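# Strap a hair tie around a cable-wound charger

## Task

Slip the hair tie around the middle of the charger together with its wound cable, clear of both ends. Every cable turn that was on the charger at the start must still be wound there with no loose loops, and the tie must press each turn against the charger's two broad faces. At the end the charger rests on the desk, flat on a broad face.

## Robot and tools

ROBOT. Two six-joint arms, left_arm and right_arm, each with a two-finger gripper whose fingers can fold. Calibrated base poses in the scene frame: left_arm at (-0.079, +0.439, 0) m, quat_wxyz (+1.000, 0, 0, +0.004); right_arm at (+0.028, -0.716, 0) m, quat_wxyz (+1.000, 0, 0, +0.016). A two-camera stand is fixed behind the arms.

FRAMES. Scene frame: origin at table-top height midway between the nominal bases, +z up, +x away from the robot over the table, left_arm on the +y side (image left/right does not match arm names). Fixed cameras and the table use the scene frame. Each arm reports its hand pose, velocities and wrist-camera pose in its own base frame, and all offsets you send for an arm run along that arm's base axes, with turns made about its Hand target position. Gripper axes: fingers point along +z, open and close along y. end_effector_position is the spot between the pads when shut; fingertips extend about 33 mm past it for gaps up to 40 mm, only about 9 mm when fully open.

THE ROW. Every motion command is a row of 18 numbers, each in [-1, 1], always for both arms: left dx, dy, dz, rx, ry, rz, gripper position, force_limit, speed, then the same nine for the right arm. The six pose numbers are an offset (not a pose) from that arm's Hand target as it was when the action or move began; 1.0 equals 0.6 m of travel or 180 degrees; rx, ry, rz form a single rotation vector. A translation longer than 1.0 may be shortened along its direction. Sending all six as 0 re-commands the current Hand target. Gripper position: +1 open (140 mm), pads touch near -0.8, -1 closes until blocked. force_limit (-1 about 14 N, 0 about 40 N, +1 about 58 N for slow closes on parts up to 40 mm) and speed (-1 about 30 mm/s, 0 about 140, +1 about 250) both start at +1; faster closes grip harder. To keep a gripper unchanged, repeat the last three numbers you sent for it; 0 is a real command.

TOOLS.
execute_actions: actions = list of actions; each action is up to 15 rows, one per 1/30 s step, and a short action repeats its final row. All rows in one action count from the same start pose; each new action starts from the current Hand target, so repeating an offset moves further. cameras = list of names, ["all"], or []; images come only if asked or if actions is empty.
move: target = one row, or up to 15 rows all measured from the same starting Hand targets. Straight-line paths, no obstacle avoidance, all ending together, at least 0.5 s, cut off after 10 s. speed = m/s, 0.002 to 2, default 0.25 (turn rate up to twice that in rad/s), one value or one per target. blend = corner rounding in m for lists, 0 means stop at each target. stop_force = 10 to 80 N, same for both arms; an arm's path ends when push against its travel exceeds it; unreliable while the gripper turns, near singular or far-reaching poses, and the arm keeps pressing after stopping, so use it only slowly and omit it when backing off a contact. zero = true re-zeros the force reading before the move; false accumulates. blocking = false returns after about 0.5 s while the move continues (not with stop_force). Result adds a move: line with the ending (done, off_target, moving, held, fault) and limits (paced = pose clipped, held = steps withheld).
wait: seconds 0 to 10; arms hold their last command.
stop: brakes a running move; fingers continue.
zoom_image: camera (cam_head_left, cam_head_right, cam_high, cam_left_wrist, cam_right_wrist) and region [x0, y0, x1, y1] pixels from the top-left, at most 504 by 504, on that camera's latest image. All cameras are 672x504.
clear_fault: arm = left_arm or right_arm; clears a reported torque or force fault.
finished_scene: scene = current scene number; ends the scene irreversibly, so only call it when the charger is wrapped and lying flat on its own.

CONTROL DETAILS. Each step the commanded pose is clipped to within 70 mm and 16 degrees of the measured one, so long offsets may need several actions. Hand target in results is the last clipped command; the gripper often stops short, and the next command re-requests it. Avoid paths near an arm's own base (posture flips), and wrist positions near the first joint axis. A clearance check may hold commands that bring the arms too close.

RESULTS. Per arm: end_effector_position (m), end_effector_quat_wxyz, velocities (omitted when joints read within noise), joint positions, torques, external joint torques, flange force in gripper axes (includes held weight; noisy). object_status: 0 moving, 1 blocked while opening, 2 blocked while closing (a grip), 3 reached target or pads met. position_measured in counts: 3 open, ~75 = 100 mm, 139 = 60 mm, 200 = 20 mm, 230 pads touching. To grip harder, raise force_limit and nudge position (-1 to -0.98); to soften, reopen and close slowly. MOTOR HOT warns of overheating; an OVER-TEMPERATURE FAULT brakes that arm for 30 to 60 s or more.

AVOID. Contact torque at a joint limit (waist and shoulder 299, elbow 140, wrist joints 39.6 N m) or 144 N outside force stops the arm until clear_fault. Arms are stiff: targets even slightly beyond a firm contact can fault. No hard hits, slams, drops, releasing moving parts, or heavy twisting. Grippers must not squeeze or bump each other. Anything falling or left off the table fails the task. Grip near the fingertip quarter of the pads; deeper grips fold the fingers and may hold loosely, and fingertips pushed into the desk fold silently.

Each tool is called by a JSON object that holds its "method" and its "body", one argument or row to a line.

## Session

Solved. Scene 2.

{"method": "execute_actions", "body": {
  "actions": []
}}

{"method": "zoom_image", "body": {
  "camera": "cam_high",
  "region": [170, 100, 520, 350]
}}

Scene clock: 0.00 s.
left_arm: end_effector_position=(+0.7292, -0.6401, +0.3415) position_measured=3 object_status=3 end_effector_quat_wxyz=(-0.070, +0.866, +0.484, +0.105) | right_arm: end_effector_position=(+0.6943, +0.1468, +0.1253) position_measured=3 object_status=3 end_effector_quat_wxyz=(+0.577, -0.520, -0.520, -0.356)
Joint positions: left_arm=[-0.837 0.787 0.652 0.243 1.787 -0.243] | right_arm=[-0.268 0.791 1.677 1.12 1.809 -0.74]
Joint velocities: within noise
Joint torques (N m): no reading
External joint torques (N m): no reading
Flange force (N): no reading
Hand target: left_arm +0.7292, -0.6401, +0.3415; -0.070, +0.866, +0.484, +0.105 | right_arm +0.6943, +0.1468, +0.1253; +0.577, -0.520, -0.520, -0.356
Tool commands: left_gripper/position=+1.0 left_gripper/force_limit=+1.0 left_gripper/speed=+1.0 right_gripper/position=+1.0 right_gripper/force_limit=+1.0 right_gripper/speed=+1.0

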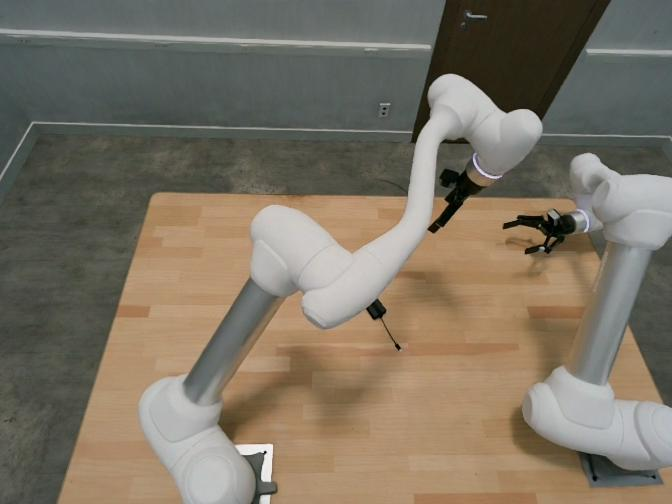

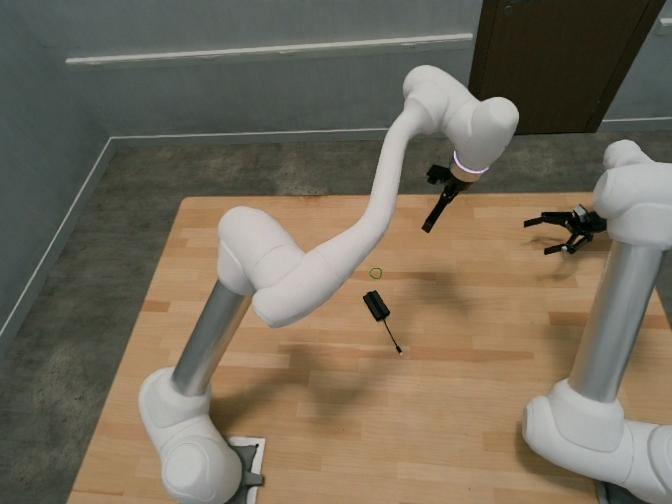

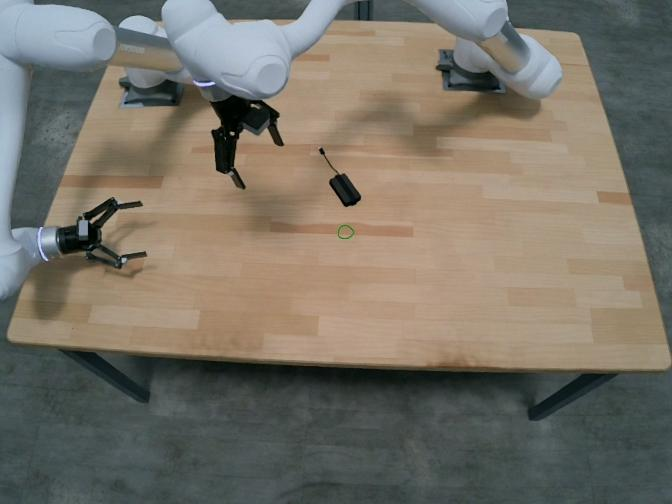

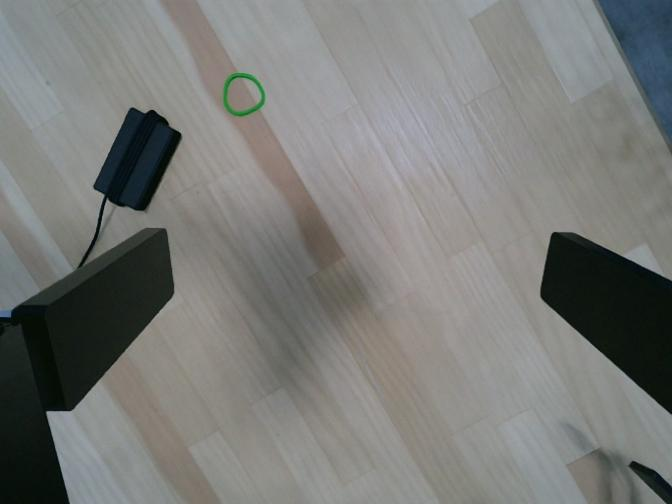

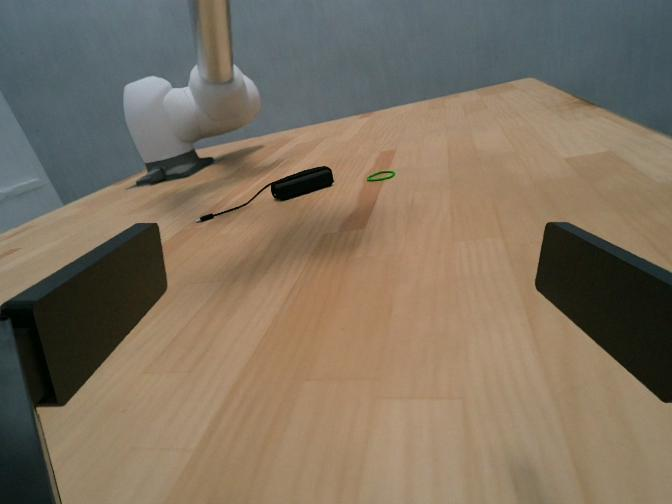

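Scaled by 1.440.

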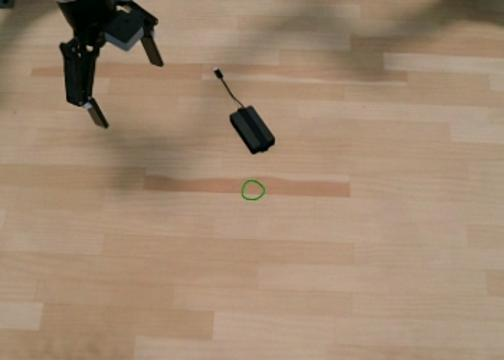

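{"method": "zoom_image", "body": {
  "camera": "cam_left_wrist",
  "region": [60, 50, 290, 280]
}}

{"method": "zoom_image", "body": {
  "camera": "cam_high",
  "region": [305, 135, 375, 245]
}}

{"method": "zoom_image", "body": {
  "camera": "cam_right_wrist",
  "region": [180, 140, 420, 240]
}}

Scaled by 2.191.

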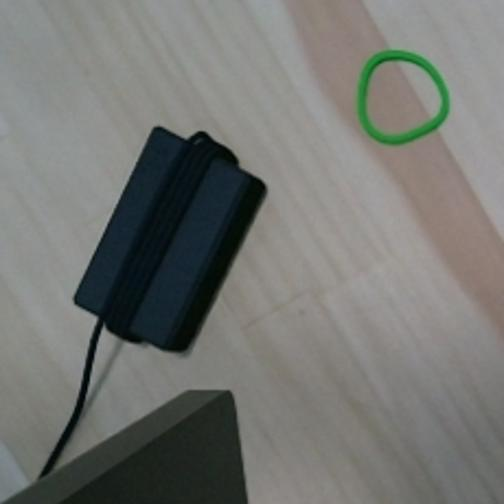

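Scaled by 4.582.

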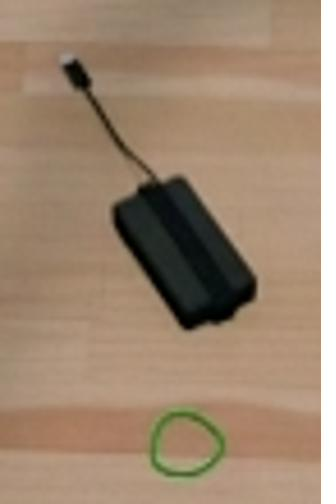

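Scaled by 2.100.

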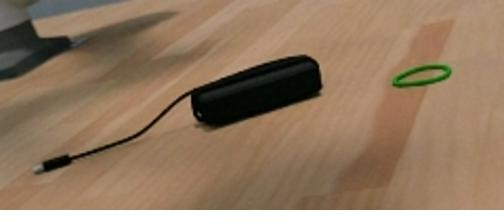

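{"method": "move", "body": {
  "target": [-0.022,0.79,0.015,-0.3634,-0.116,-0.3312,-0.8,-1,0,0,0,0,0,0,0,1,1,1],
  "speed": 0.3
}}

{"method": "move", "body": {
  "target": [0,0,0,0,0,0,-0.8,-1,0,-0.105,0.885,0.208,-0.4405,0.2718,-0.397,-0.5,-1,0],
  "speed": 0.3,
  "cameras": ["all"]
}}

Scene clock: 42.60 s.
left_arm: end_effector_position=(+0.7160, -0.1662, +0.3506) position_measured=229 object_status=3 end_effector_quat_wxyz=(+0.523, +0.852, +0.000, +0.000) | right_arm: end_effector_position=(+0.6943, +0.1468, +0.1253) position_measured=3 object_status=3 end_effector_quat_wxyz=(+0.577, -0.520, -0.520, -0.356)
Joint positions: left_arm=[0.133 0.36 1.639 -1.091 1.49 2.01] | right_arm=[-0.268 0.791 1.677 1.12 1.809 -0.74]
Joint torques (N m): left_arm=[-1.1 -74.77 -35.29 -0.61 1.25 0.38] | right_arm=[-2.11 -106.04 -27.9 3.11 1.99 -0.33]
External joint torques (N m): left_arm=[1.17 1.49 -1.28 0.17 -0.21 -0.33] | right_arm=[1.78 4.2 -0.06 -0.43 0.26 0.32]
Flange force (N): left_arm=[4.8 -0.4 -2.2] | right_arm=[-3.6 6.1 -0.2]
Hand target: left_arm +0.7160, -0.1661, +0.3505; +0.523, +0.852, +0.000, +0.000 | right_arm +0.6943, +0.1468, +0.1253; +0.577, -0.520, -0.520, -0.356
Off the commanded pose: left_arm 0.000 m, 0 deg | right_arm 0.000 m, 0 deg.
move: done

Scene clock: 46.50 s.
left_arm: end_effector_position=(+0.7160, -0.1661, +0.3505) position_measured=229 object_status=3 end_effector_quat_wxyz=(+0.523, +0.852, +0.000, +0.000) | right_arm: end_effector_position=(+0.6314, +0.6777, +0.2501) position_measured=192 object_status=3 end_effector_quat_wxyz=(+0.000, +1.000, +0.000, +0.000)
Joint positions: left_arm=[0.133 0.36 1.639 -1.091 1.49 2.01] | right_arm=[0.784 0.641 1.05 -0.001 1.451 2.355]
Joint torques (N m): left_arm=[-1.8 -74.73 -35.32 -0.61 1.24 0.37] | right_arm=[-1.82 -108.29 -41.79 4.78 -0.3 -0.29]
External joint torques (N m): left_arm=[1.82 1.34 -1.3 0.17 -0.2 -0.33] | right_arm=[2.18 3.54 -0.23 -0.49 0.27 0.29]
Flange force (N): left_arm=[4.5 -0.7 -3.0] | right_arm=[3.3 -7.4 0.0]
Hand target: left_arm +0.7160, -0.1661, +0.3505; +0.523, +0.852, +0.000, +0.000 | right_arm +0.6313, +0.6778, +0.2501; +0.000, +1.000, +0.000, +0.000
Off the commanded pose: left_arm 0.000 m, 0 deg | right_arm 0.000 m, 0 deg.
move: done

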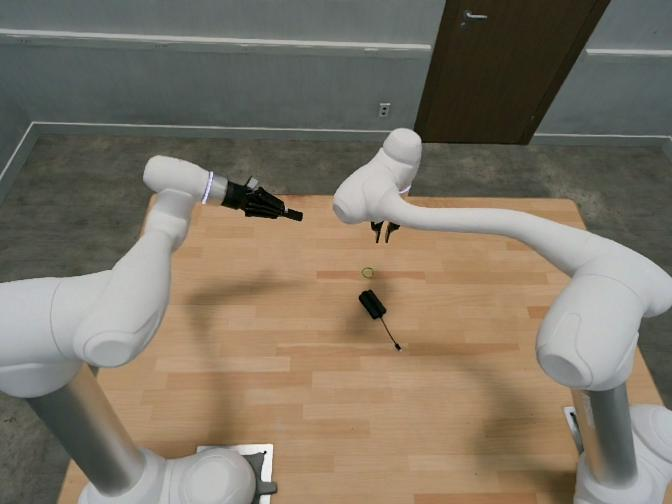

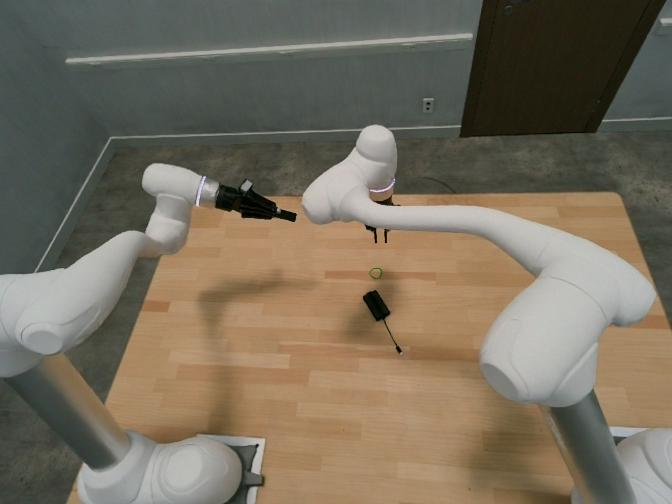

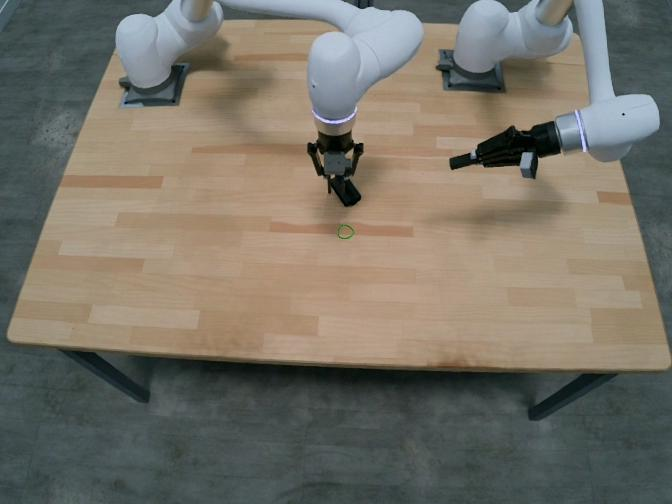

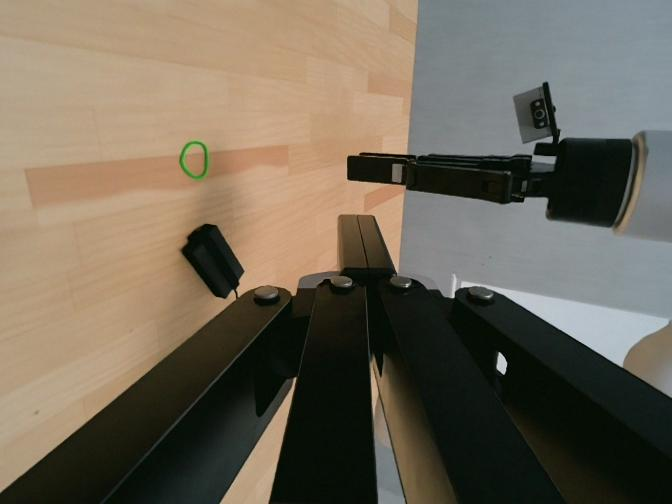

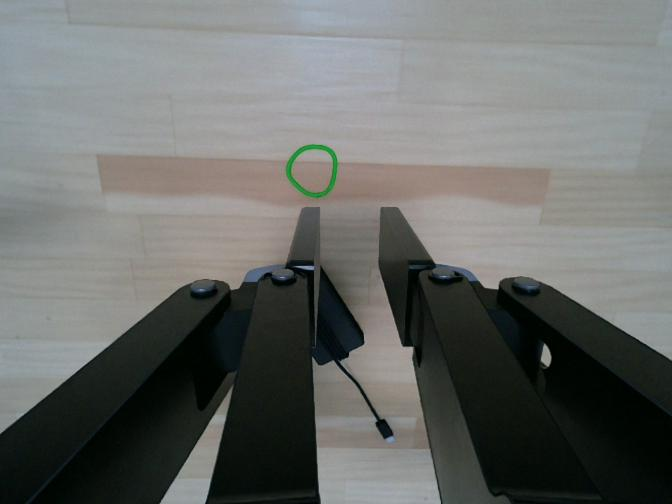

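{"method": "move", "body": {
  "target": [0,0,0,0,0,0,-0.8,-1,0,0.002,0.006,-0.3,0,0,0,-0.5,-1,0],
  "speed": 0.15,
  "cameras": ["cam_right_wrist"]
}}

Scene clock: 56.90 s.
left_arm: end_effector_position=(+0.7160, -0.1661, +0.3505) position_measured=229 object_status=3 end_effector_quat_wxyz=(+0.523, +0.852, +0.000, +0.000) | right_arm: end_effector_position=(+0.6326, +0.6814, +0.0701) position_measured=192 object_status=3 end_effector_quat_wxyz=(+0.000, +1.000, +0.000, +0.000)
Joint positions: left_arm=[0.133 0.36 1.639 -1.091 1.49 2.01] | right_arm=[0.786 0.728 1.234 -0.001 1.18 2.357]
Joint torques (N m): left_arm=[-1.55 -75.13 -35.46 -0.59 1.25 0.36] | right_arm=[-2.14 -112.63 -38.64 4.48 -0.31 -0.28]
External joint torques (N m): left_arm=[1.61 1.65 -1.17 0.15 -0.2 -0.32] | right_arm=[2.47 4.24 -0.35 -0.51 0.28 0.28]
Flange force (N): left_arm=[4.7 -0.9 -2.7] | right_arm=[3.4 -8.0 2.1]
Hand target: left_arm +0.7160, -0.1661, +0.3505; +0.523, +0.852, +0.000, +0.000 | right_arm +0.6325, +0.6814, +0.0701; +0.000, +1.000, +0.000, +0.000
Off the commanded pose: left_arm 0.000 m, 0 deg | right_arm 0.000 m, 0 deg.
move: done
Images, in order (width x height): cam_right_wrist 672x504.

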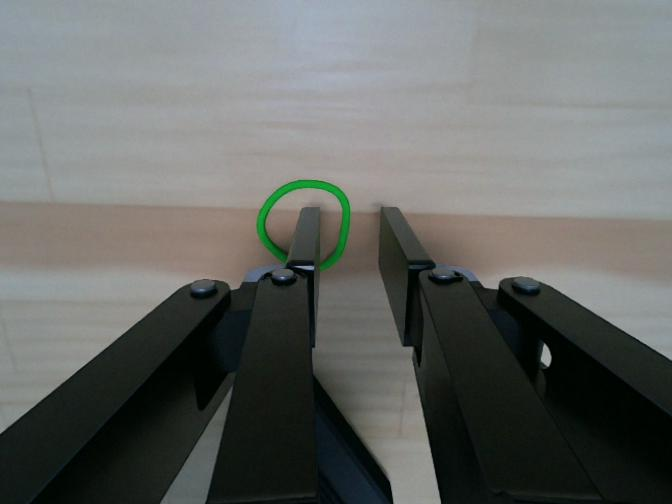

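{"method": "move", "body": {
  "target": [0,0,0,0,0,0,-0.8,-1,0,0,0,-0.0565,0,0,0,-0.5,-1,0],
  "speed": 0.04
}}

{"method": "move", "body": {
  "target": [0,0,0,0,0,0,-0.8,-1,0,0,0,0,0,0,0,-1,-1,-1],
  "cameras": ["cam_right_wrist"]
}}

{"method": "wait", "body": {
  "seconds": 0.5
}}

Scene clock: 60.87 s.
left_arm: end_effector_position=(+0.7160, -0.1661, +0.3505) position_measured=229 object_status=3 end_effector_quat_wxyz=(+0.523, +0.852, +0.000, +0.000) | right_arm: end_effector_position=(+0.6325, +0.6814, +0.0362) position_measured=192 object_status=3 end_effector_quat_wxyz=(+0.000, +1.000, +0.000, +0.000)
Joint positions: left_arm=[0.133 0.36 1.639 -1.091 1.49 2.01] | right_arm=[0.786 0.751 1.258 -0.001 1.133 2.357]
Joint torques (N m): left_arm=[-1.27 -75.09 -35.43 -0.59 1.2 0.35] | right_arm=[-2.18 -113.8 -37.94 4.37 -0.23 -0.31]
External joint torques (N m): left_arm=[1.59 1.67 -1.18 0.18 -0.16 -0.31] | right_arm=[2.27 4.77 -0.24 -0.48 0.2 0.31]
Flange force (N): left_arm=[4.7 -0.9 -2.7] | right_arm=[3.6 -8.0 3.0]
Hand target: left_arm +0.7160, -0.1661, +0.3505; +0.523, +0.852, +0.000, +0.000 | right_arm +0.6325, +0.6814, +0.0362; +0.000, +1.000, +0.000, +0.000
Off the commanded pose: left_arm 0.000 m, 0 deg | right_arm 0.000 m, 0 deg.
move: done

Scene clock: 61.80 s.
left_arm: end_effector_position=(+0.7160, -0.1661, +0.3505) position_measured=229 object_status=3 end_effector_quat_wxyz=(+0.523, +0.852, +0.000, +0.000) | right_arm: end_effector_position=(+0.6325, +0.6814, +0.0362) position_measured=225 object_status=2 end_effector_quat_wxyz=(+0.000, +1.000, +0.000, +0.000)
Joint positions: left_arm=[0.133 0.36 1.639 -1.091 1.49 2.01] | right_arm=[0.786 0.751 1.258 -0.001 1.133 2.357]
Joint torques (N m): left_arm=[-1.52 -75.18 -35.48 -0.62 1.22 0.33] | right_arm=[-2.06 -113.53 -37.68 4.38 -0.31 -0.31]
External joint torques (N m): left_arm=[1.91 1.93 -1.07 0.21 -0.19 -0.29] | right_arm=[2.16 3.99 -0.62 -0.48 0.28 0.31]
Flange force (N): left_arm=[4.8 -1.4 -3.0] | right_arm=[3.7 -7.9 2.1]
Hand target: left_arm +0.7160, -0.1661, +0.3505; +0.523, +0.852, +0.000, +0.000 | right_arm +0.6325, +0.6814, +0.0362; +0.000, +1.000, +0.000, +0.000
Off the commanded pose: left_arm 0.000 m, 0 deg | right_arm 0.000 m, 0 deg.
move: done
Images, in order (width x height): cam_right_wrist 672x504.

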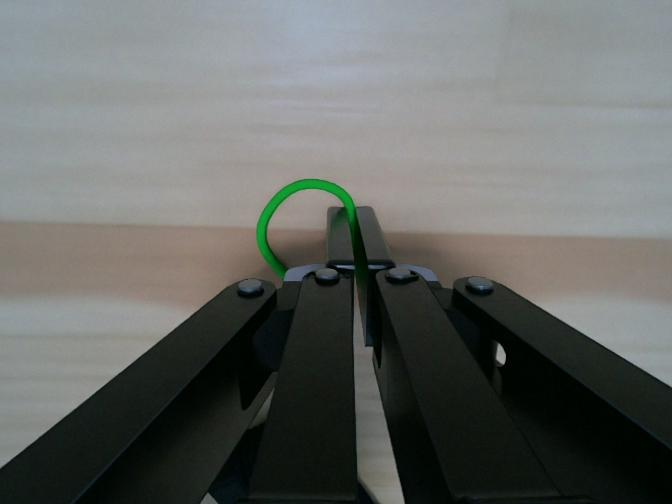

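Scene clock: 62.30 s.
left_arm: end_effector_position=(+0.7160, -0.1661, +0.3505) position_measured=229 object_status=3 end_effector_quat_wxyz=(+0.523, +0.852, +0.000, +0.000) | right_arm: end_effector_position=(+0.6325, +0.6814, +0.0362) position_measured=225 object_status=2 end_effector_quat_wxyz=(+0.000, +1.000, +0.000, +0.000)
Joint positions: left_arm=[0.133 0.36 1.639 -1.091 1.49 2.01] | right_arm=[0.786 0.751 1.258 -0.001 1.133 2.357]
Joint torques (N m): left_arm=[-1.41 -75.09 -35.43 -0.59 1.22 0.36] | right_arm=[-1.87 -113.57 -37.75 4.4 -0.32 -0.31]
External joint torques (N m): left_arm=[1.66 1.55 -1.2 0.15 -0.18 -0.32] | right_arm=[2.1 3.23 -0.77 -0.47 0.29 0.31]
Flange force (N): left_arm=[4.6 -0.8 -2.8] | right_arm=[3.3 -7.3 1.4]
Hand target: left_arm +0.7160, -0.1661, +0.3505; +0.523, +0.852, +0.000, +0.000 | right_arm +0.6325, +0.6814, +0.0362; +0.000, +1.000, +0.000, +0.000
Tool commands: left_gripper/position=-0.8 left_gripper/force_limit=-1.0 left_gripper/speed=+0.0 right_gripper/position=-1.0 right_gripper/force_limit=-1.0 right_gripper/speed=-1.0
Off the commanded pose: left_arm 0.000 m, 0 deg | right_arm 0.000 m, 0 deg.
wait: 0.50 s; at rest by 0.17 s

{"method": "move", "body": {
  "target": [0,0,0,0,0,0,-0.8,-1,0,0,0,0.4,0,0,0,-1,-1,-1],
  "speed": 0.15
}}

{"method": "move", "body": {
  "target": [-0.01,-0.319,-0.1277,0,0,0,-0.8,-1,0,0,0,0,0,0,0,-1,-1,-1],
  "speed": 0.12,
  "cameras": ["cam_left_wrist","cam_right_wrist","cam_high","cam_head_right"]
}}

{"method": "zoom_image", "body": {
  "camera": "cam_left_wrist",
  "region": [250, 100, 450, 300]
}}

{"method": "zoom_image", "body": {
  "camera": "cam_high",
  "region": [300, 130, 420, 230]
}}

{"method": "zoom_image", "body": {
  "camera": "cam_head_right",
  "region": [310, 180, 420, 270]
}}

Scene clock: 69.77 s.
left_arm: end_effector_position=(+0.7160, -0.1661, +0.3505) position_measured=229 object_status=3 end_effector_quat_wxyz=(+0.523, +0.852, +0.000, +0.000) | right_arm: end_effector_position=(+0.6325, +0.6813, +0.2764) position_measured=225 object_status=2 end_effector_quat_wxyz=(+0.000, +1.000, +0.000, +0.000)
Joint positions: left_arm=[0.133 0.36 1.639 -1.091 1.49 2.01] | right_arm=[0.786 0.643 1 -0.001 1.499 2.357]
Joint torques (N m): left_arm=[-1.42 -74.89 -35.34 -0.61 1.23 0.38] | right_arm=[-1.89 -105.21 -41.62 4.79 -0.3 -0.3]
External joint torques (N m): left_arm=[1.34 1.72 -1.23 0.17 -0.19 -0.34] | right_arm=[1.7 0.54 -0.61 -0.5 0.26 0.3]
Flange force (N): left_arm=[5.0 -0.7 -2.4] | right_arm=[0.7 -3.9 -1.3]
Hand target: left_arm +0.7160, -0.1661, +0.3505; +0.523, +0.852, +0.000, +0.000 | right_arm +0.6325, +0.6814, +0.2762; +0.000, +1.000, +0.000, +0.000
Off the commanded pose: left_arm 0.000 m, 0 deg | right_arm 0.000 m, 0 deg.
move: done

Scene clock: 71.83 s.
left_arm: end_effector_position=(+0.7100, -0.3575, +0.2739) position_measured=229 object_status=3 end_effector_quat_wxyz=(+0.523, +0.852, +0.000, +0.000) | right_arm: end_effector_position=(+0.6325, +0.6814, +0.2762) position_measured=225 object_status=2 end_effector_quat_wxyz=(+0.000, +1.000, +0.000, +0.000)
Joint positions: left_arm=[-0.134 0.397 1.74 -1.226 1.22 2.043] | right_arm=[0.786 0.643 1 -0.001 1.499 2.357]
Joint torques (N m): left_arm=[-1.51 -75.73 -32.72 -0.96 1.3 0.33] | right_arm=[-2.12 -109 -41.77 4.82 -0.35 -0.27]
External joint torques (N m): left_arm=[1.49 1.3 -1.2 0.1 -0.18 -0.29] | right_arm=[2.03 3.75 -0.62 -0.52 0.31 0.27]
Flange force (N): left_arm=[4.7 -0.4 -1.4] | right_arm=[4.8 -8.8 -1.0]
Hand target: left_arm +0.7100, -0.3575, +0.2739; +0.523, +0.852, +0.000, +0.000 | right_arm +0.6325, +0.6814, +0.2762; +0.000, +1.000, +0.000, +0.000
Off the commanded pose: left_arm 0.000 m, 0 deg | right_arm 0.000 m, 0 deg.
move: done
Images, in order (width x height): cam_head_right 672x504, cam_high 672x504, cam_left_wrist 672x504, cam_right_wrist 672x504.

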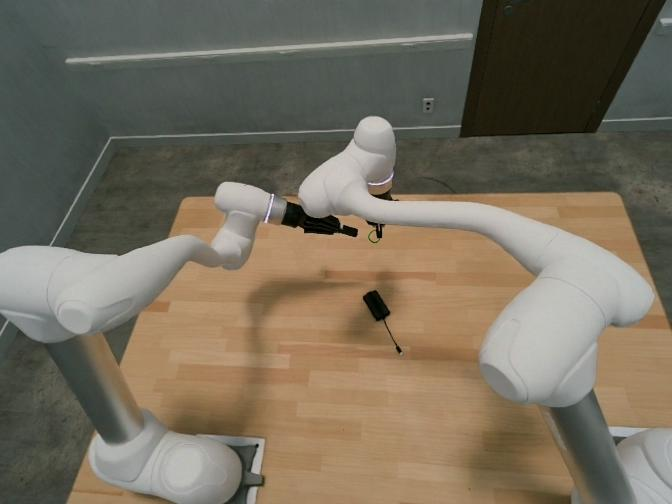

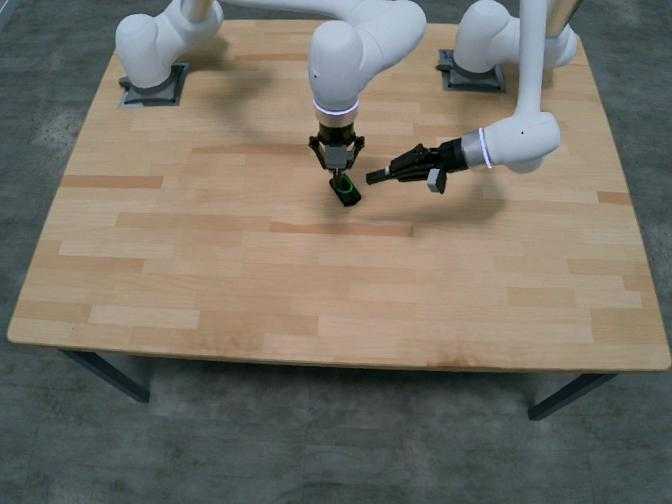

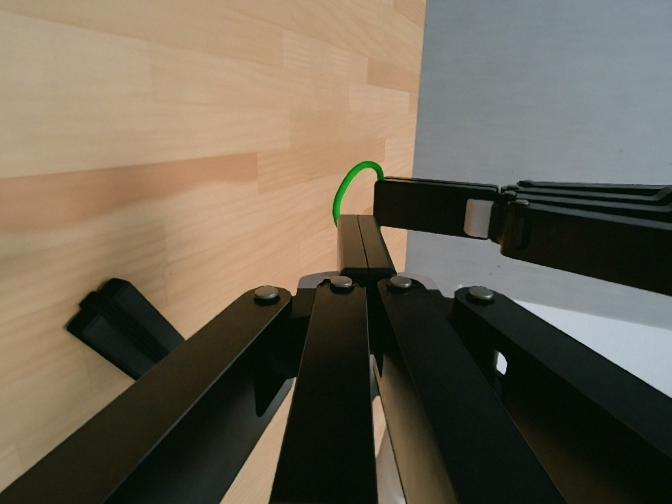

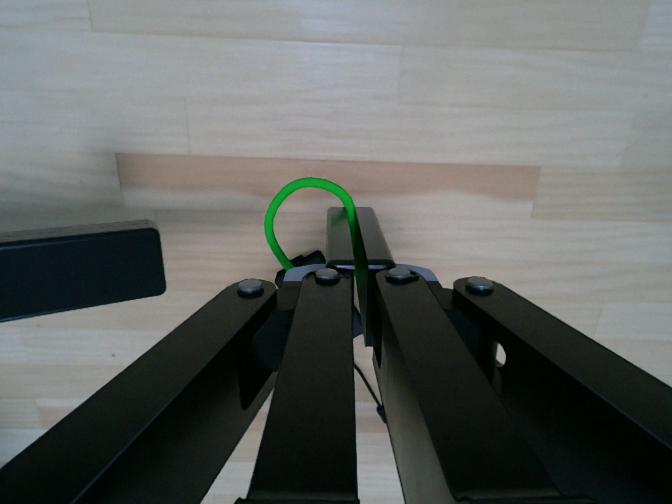

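Scaled by 2.520.

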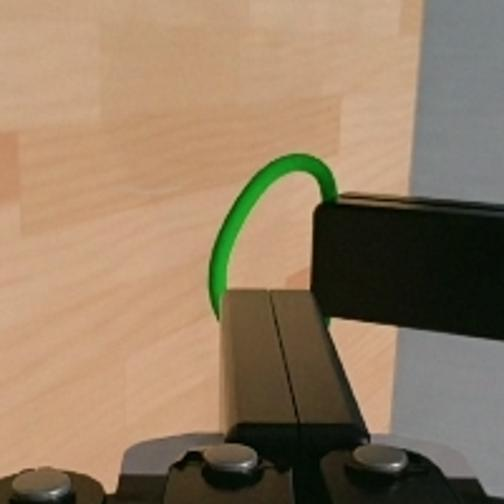

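Scaled by 4.200.

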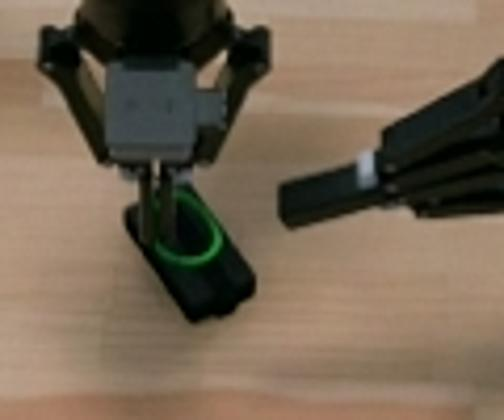

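Scaled by 4.582.

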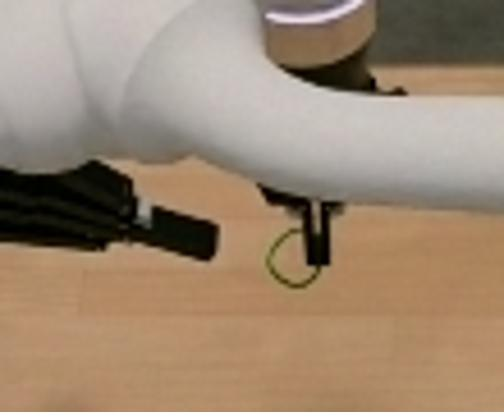

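{"method": "move", "body": {
  "target": [
    [-0.0035,-0.06,-0.0275,0,0,0,-0.8,-1,0,0,0,0,0,0,0,-1,-1,-1],
    [-0.0035,-0.12,-0.0585,0,0,0,-0.8,-1,0,0,0,0,0,0,0,-1,-1,-1]
  ],
  "speed": 0.04,
  "blend": [0.01,0],
  "cameras": ["cam_left_wrist","cam_right_wrist","cam_high"]
}}

{"method": "zoom_image", "body": {
  "camera": "cam_left_wrist",
  "region": [250, 100, 450, 300]
}}

{"method": "zoom_image", "body": {
  "camera": "cam_right_wrist",
  "region": [200, 140, 440, 320]
}}

Scene clock: 89.93 s.
left_arm: end_effector_position=(+0.7079, -0.4295, +0.2388) position_measured=229 object_status=3 end_effector_quat_wxyz=(+0.523, +0.852, +0.000, +0.000) | right_arm: end_effector_position=(+0.6325, +0.6814, +0.2762) position_measured=225 object_status=2 end_effector_quat_wxyz=(+0.000, +1.000, +0.000, +0.000)
Joint positions: left_arm=[-0.234 0.44 1.75 -1.292 1.126 2.07] | right_arm=[0.786 0.643 1 -0.001 1.499 2.357]
Joint torques (N m): left_arm=[-1.05 -78.79 -31.94 -1.16 1.45 0.39] | right_arm=[-2.22 -109.06 -41.79 4.83 -0.32 -0.31]
External joint torques (N m): left_arm=[1.19 1.85 -0.74 0.18 -0.29 -0.35] | right_arm=[2.18 4.35 -0.42 -0.54 0.28 0.31]
Flange force (N): left_arm=[4.6 -0.8 -0.2] | right_arm=[4.9 -9.2 -0.5]
Hand target: left_arm +0.7079, -0.4295, +0.2388; +0.523, +0.852, +0.000, +0.000 | right_arm +0.6325, +0.6814, +0.2762; +0.000, +1.000, +0.000, +0.000
Off the commanded pose: left_arm 0.000 m, 0 deg | right_arm 0.000 m, 0 deg.
move: done
Images, in order (width x height): cam_high 672x504, cam_left_wrist 672x504, cam_right_wrist 672x504.

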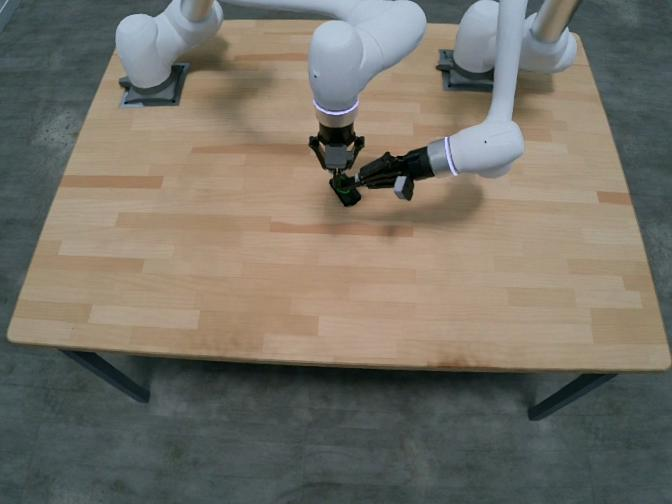

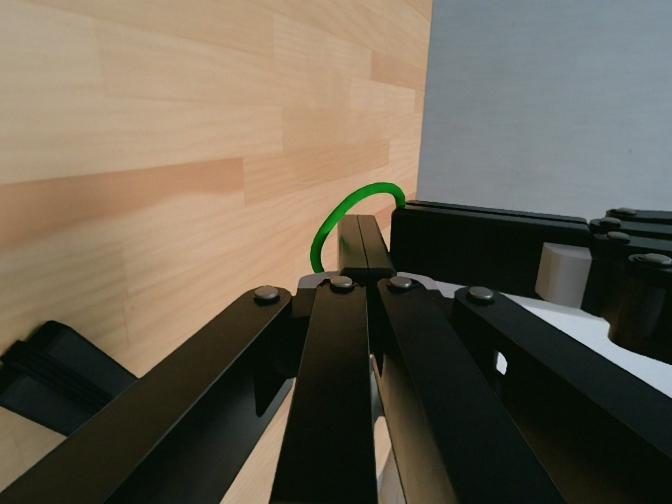

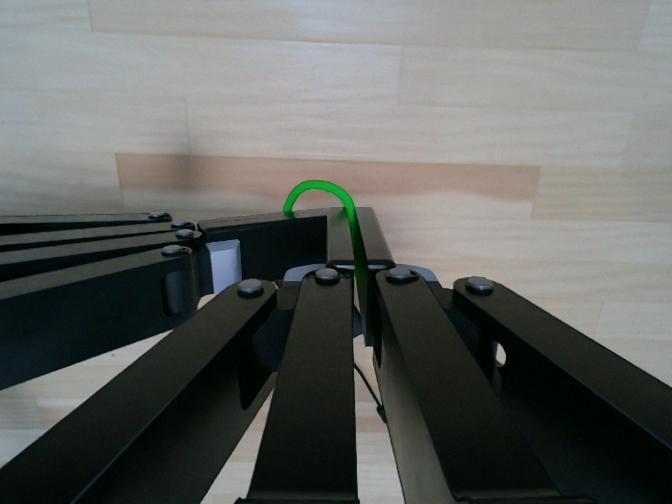

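Scaled by 2.520.

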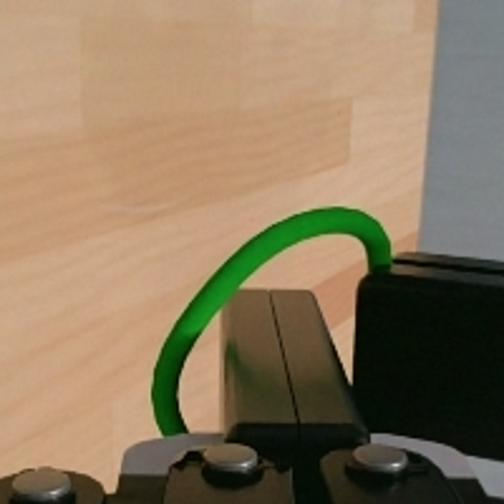

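Scaled by 2.100.

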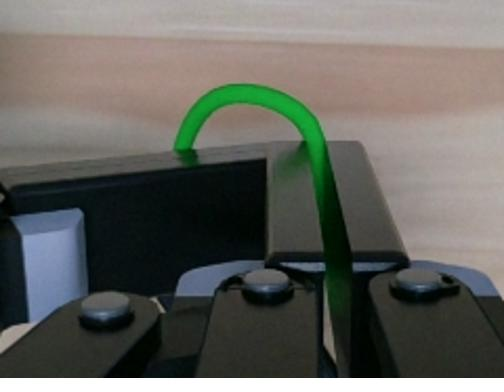

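{"method": "move", "body": {
  "target": [
    [0,-0.0235,-0.0122,0,0,0,-0.8,-1,0,0,0,0,0,0,0,-1,-1,-1],
    [0,-0.0145,-0.030,0,0,0,-0.8,-1,0,0,0,0,0,0,0,-1,-1,-1]
  ],
  "speed": 0.03
}}

{"method": "move", "body": {
  "target": [0,0,0,0,0,0,-0.6,-0.5,-1,0,0,0,0,0,0,-1,-1,-1],
  "speed": 0.03,
  "cameras": ["cam_left_wrist","cam_right_wrist"]
}}

{"method": "zoom_image", "body": {
  "camera": "cam_left_wrist",
  "region": [250, 100, 450, 300]
}}

{"method": "zoom_image", "body": {
  "camera": "cam_right_wrist",
  "region": [200, 140, 440, 320]
}}

Scene clock: 98.50 s.
left_arm: end_effector_position=(+0.7079, -0.4382, +0.2208) position_measured=229 object_status=3 end_effector_quat_wxyz=(+0.523, +0.852, +0.000, +0.000) | right_arm: end_effector_position=(+0.6325, +0.6814, +0.2762) position_measured=225 object_status=2 end_effector_quat_wxyz=(+0.000, +1.000, +0.000, +0.000)
Joint positions: left_arm=[-0.245 0.46 1.758 -1.311 1.109 2.097] | right_arm=[0.786 0.643 1 -0.001 1.499 2.357]
Joint torques (N m): left_arm=[-1.22 -79.74 -30.6 -1.08 1.4 0.38] | right_arm=[-2.16 -109 -41.83 4.75 -0.24 -0.3]
External joint torques (N m): left_arm=[1.14 1.67 -1.26 0.05 -0.16 -0.33] | right_arm=[2.19 4.11 -0.43 -0.45 0.2 0.3]
Flange force (N): left_arm=[5.4 -0.4 -0.1] | right_arm=[4.6 -8.9 -0.5]
Hand target: left_arm +0.7079, -0.4382, +0.2208; +0.523, +0.852, +0.000, +0.000 | right_arm +0.6325, +0.6814, +0.2762; +0.000, +1.000, +0.000, +0.000
Off the commanded pose: left_arm 0.000 m, 0 deg | right_arm 0.000 m, 0 deg.
move: done

Scene clock: 99.27 s.
left_arm: end_effector_position=(+0.7079, -0.4382, +0.2208) position_measured=205 object_status=0 end_effector_quat_wxyz=(+0.523, +0.852, +0.000, +0.000) | right_arm: end_effector_position=(+0.6325, +0.6814, +0.2762) position_measured=225 object_status=2 end_effector_quat_wxyz=(+0.000, +1.000, +0.000, +0.000)
Joint positions: left_arm=[-0.245 0.46 1.758 -1.311 1.109 2.097] | right_arm=[0.786 0.643 1 -0.001 1.499 2.357]
Joint torques (N m): left_arm=[-1.11 -79.08 -30.2 -0.86 1.36 0.33] | right_arm=[-2.79 -109.45 -41.94 4.53 -0.23 -0.31]
External joint torques (N m): left_arm=[1.07 0.86 -1.69 -0.18 -0.13 -0.29] | right_arm=[3.14 4.34 -0.42 -0.21 0.19 0.31]
Flange force (N): left_arm=[5.0 0.4 -0.4] | right_arm=[4.1 -9.9 -0.4]
Hand target: left_arm +0.7079, -0.4382, +0.2208; +0.523, +0.852, +0.000, +0.000 | right_arm +0.6325, +0.6814, +0.2762; +0.000, +1.000, +0.000, +0.000
Off the commanded pose: left_arm 0.000 m, 0 deg | right_arm 0.000 m, 0 deg.
move: done
Images, in order (width x height): cam_left_wrist 672x504, cam_right_wrist 672x504.

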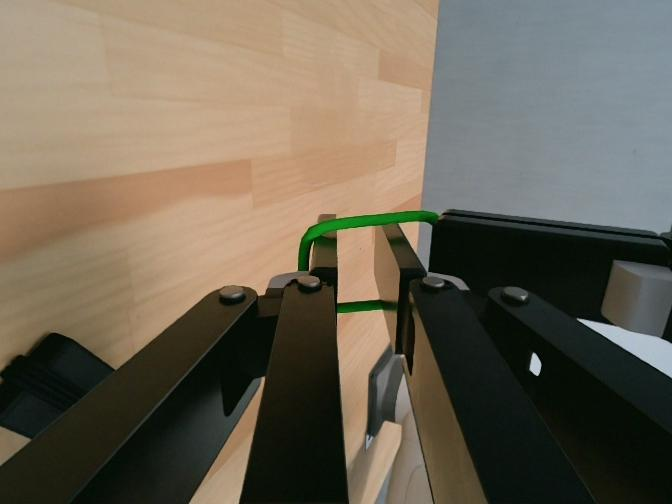

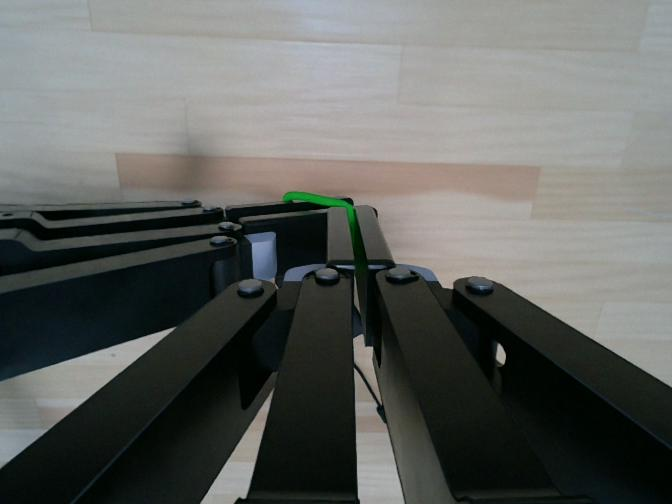

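Scaled by 2.520.

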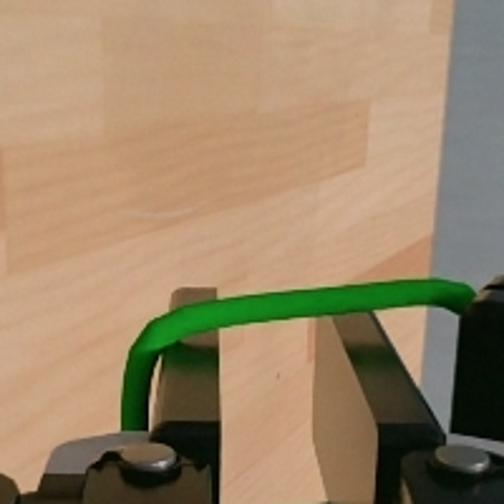

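Scaled by 2.100.

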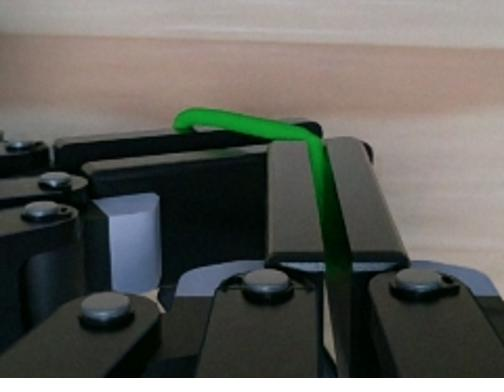

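{"method": "execute_actions", "body": {
  "actions": [
    [[0,0,0,0,0,0,-0.6,-0.5,-1,0,0,0,0,0,0,-0.6,-1,-1]]
  ],
  "cameras": ["cam_left_wrist","cam_right_wrist"]
}}

{"method": "move", "body": {
  "target": [0,0,0,0,0,0,-0.6,-0.5,-1,0,0,0.14,0,0,0,-0.6,-1,-1],
  "cameras": ["cam_left_wrist","cam_right_wrist"]
}}

Scene clock: 128.20 s.
left_arm: end_effector_position=(+0.7079, -0.4382, +0.2208) position_measured=205 object_status=3 end_effector_quat_wxyz=(+0.523, +0.852, +0.000, +0.000) | right_arm: end_effector_position=(+0.6325, +0.6814, +0.2762) position_measured=205 object_status=0 end_effector_quat_wxyz=(+0.000, +1.000, +0.000, +0.000)
Joint positions: left_arm=[-0.245 0.46 1.758 -1.311 1.109 2.097] | right_arm=[0.786 0.643 1 -0.001 1.499 2.357]
Joint torques (N m): left_arm=[-1.28 -79.73 -30.8 -1.25 1.43 0.4] | right_arm=[-2.03 -109.09 -41.74 4.8 -0.32 -0.31]
External joint torques (N m): left_arm=[1.82 1.52 -1.04 0.26 -0.21 -0.36] | right_arm=[1.91 3.51 -0.79 -0.48 0.29 0.31]
Flange force (N): left_arm=[5.1 -0.7 -1.2] | right_arm=[4.8 -8.7 -1.3]
Hand target: left_arm +0.7079, -0.4382, +0.2208; +0.523, +0.852, +0.000, +0.000 | right_arm +0.6325, +0.6814, +0.2762; +0.000, +1.000, +0.000, +0.000
Off the commanded pose: left_arm 0.000 m, 0 deg | right_arm 0.000 m, 0 deg.
Images, in order (width x height): cam_left_wrist 672x504, cam_right_wrist 672x504.

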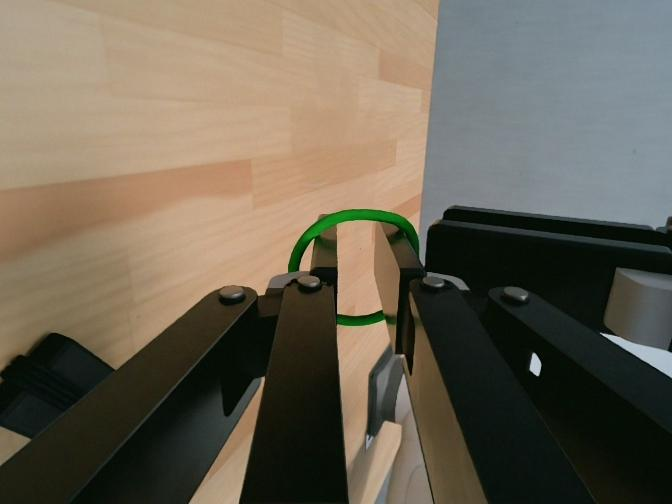

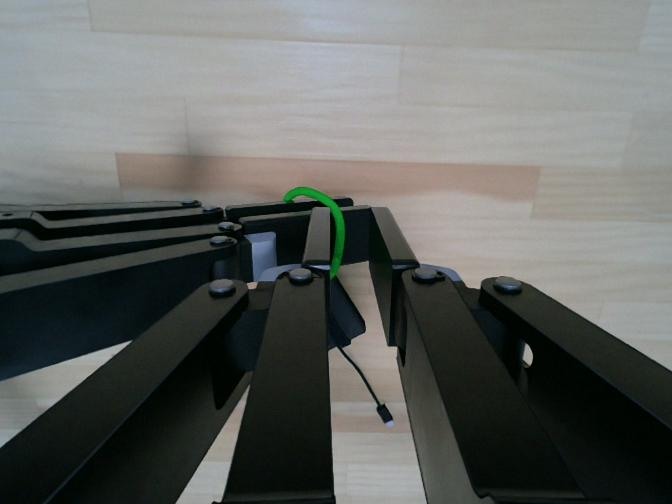

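Scene clock: 128.97 s.
left_arm: end_effector_position=(+0.7079, -0.4382, +0.2208) position_measured=205 object_status=3 end_effector_quat_wxyz=(+0.523, +0.852, +0.000, +0.000) | right_arm: end_effector_position=(+0.6326, +0.6813, +0.3601) position_measured=205 object_status=3 end_effector_quat_wxyz=(+0.000, +1.000, +0.000, +0.000)
Joint positions: left_arm=[-0.245 0.46 1.758 -1.311 1.109 2.097] | right_arm=[0.786 0.643 0.848 -0.001 1.65 2.356]
Joint torques (N m): left_arm=[-1.22 -79.7 -30.81 -1.15 1.4 0.34] | right_arm=[-1.96 -109.01 -41.21 4.8 -0.3 -0.31]
External joint torques (N m): left_arm=[1.59 1.5 -1.04 0.14 -0.17 -0.3] | right_arm=[1.34 3.91 -1.11 -0.52 0.26 0.31]
Flange force (N): left_arm=[4.9 -0.7 -0.9] | right_arm=[7.4 -10.6 -3.5]
Hand target: left_arm +0.7079, -0.4382, +0.2208; +0.523, +0.852, +0.000, +0.000 | right_arm +0.6325, +0.6814, +0.3602; +0.000, +1.000, +0.000, +0.000
Off the commanded pose: left_arm 0.000 m, 0 deg | right_arm 0.000 m, 0 deg.
move: done
Images, in order (width x height): cam_left_wrist 672x504, cam_right_wrist 672x504.

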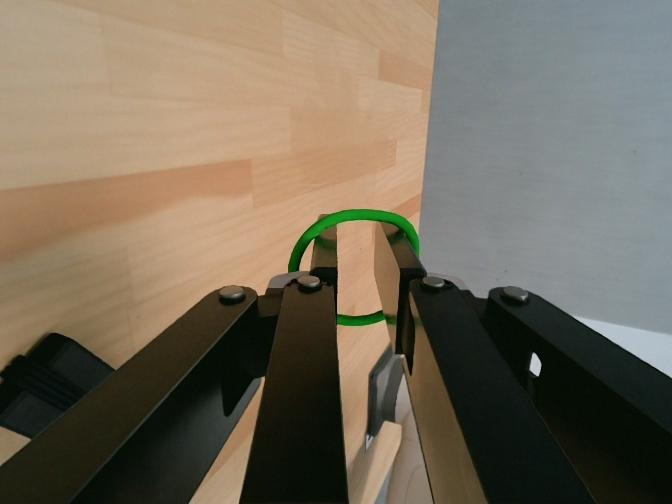

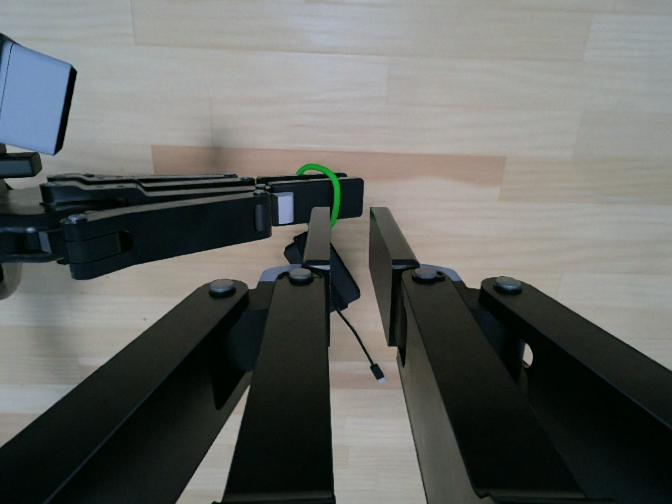

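{"method": "move", "body": {
  "target": [
    [0,0.3,0.15,0,0,0,-0.6,-0.5,-1,0,0,0,0,0,0,-0.6,-1,-1],
    [0,0.38,0.25,-0.1176,-0.4899,-0.1176,-0.6,-0.5,-1,0,0,0,0,0,0,-0.6,-1,-1]
  ],
  "blend": [0.03,0],
  "speed": 0.35,
  "cameras": ["cam_left_wrist","cam_right_wrist","cam_high"]
}}

Scene clock: 135.97 s.
left_arm: end_effector_position=(+0.7079, -0.2102, +0.3708) position_measured=205 object_status=3 end_effector_quat_wxyz=(+0.501, +0.499, -0.500, +0.499) | right_arm: end_effector_position=(+0.6326, +0.6814, +0.3602) position_measured=205 object_status=3 end_effector_quat_wxyz=(+0.000, +1.000, +0.000, +0.000)
Joint positions: left_arm=[0.123 0.456 1.764 -1.495 1.67 3.795] | right_arm=[0.786 0.643 0.848 -0.001 1.65 2.356]
Joint torques (N m): left_arm=[-1.31 -78.23 -29.48 -2.2 1.87 0.45] | right_arm=[-1.96 -109.1 -41.77 4.82 -0.28 -0.31]
External joint torques (N m): left_arm=[1.07 1.66 -1.19 0.24 -0.17 -0.45] | right_arm=[2.05 4.35 -0.38 -0.52 0.25 0.31]
Flange force (N): left_arm=[-0.2 -4.8 -2.3] | right_arm=[5.7 -9.9 -2.0]
Hand target: left_arm +0.7079, -0.2102, +0.3708; +0.501, +0.499, -0.500, +0.499 | right_arm +0.6325, +0.6814, +0.3602; +0.000, +1.000, +0.000, +0.000
Off the commanded pose: left_arm 0.000 m, 0 deg | right_arm 0.000 m, 0 deg.
move: done
Images, in order (width x height): cam_high 672x504, cam_left_wrist 672x504, cam_right_wrist 672x504.

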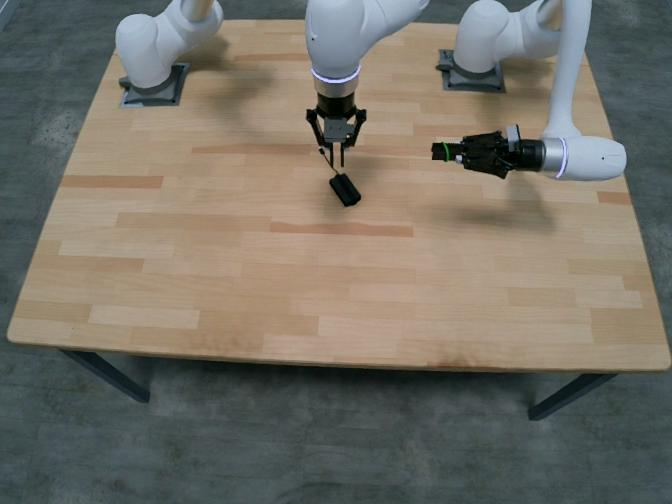

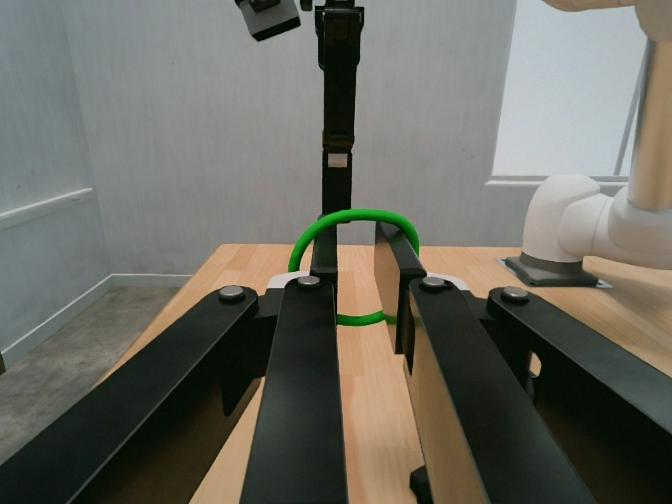

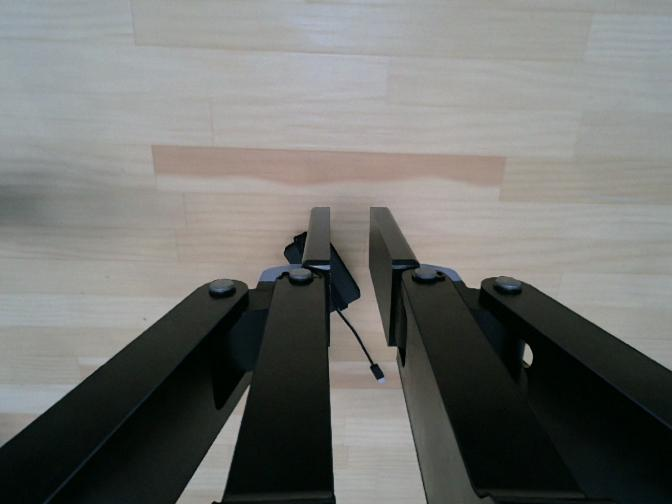

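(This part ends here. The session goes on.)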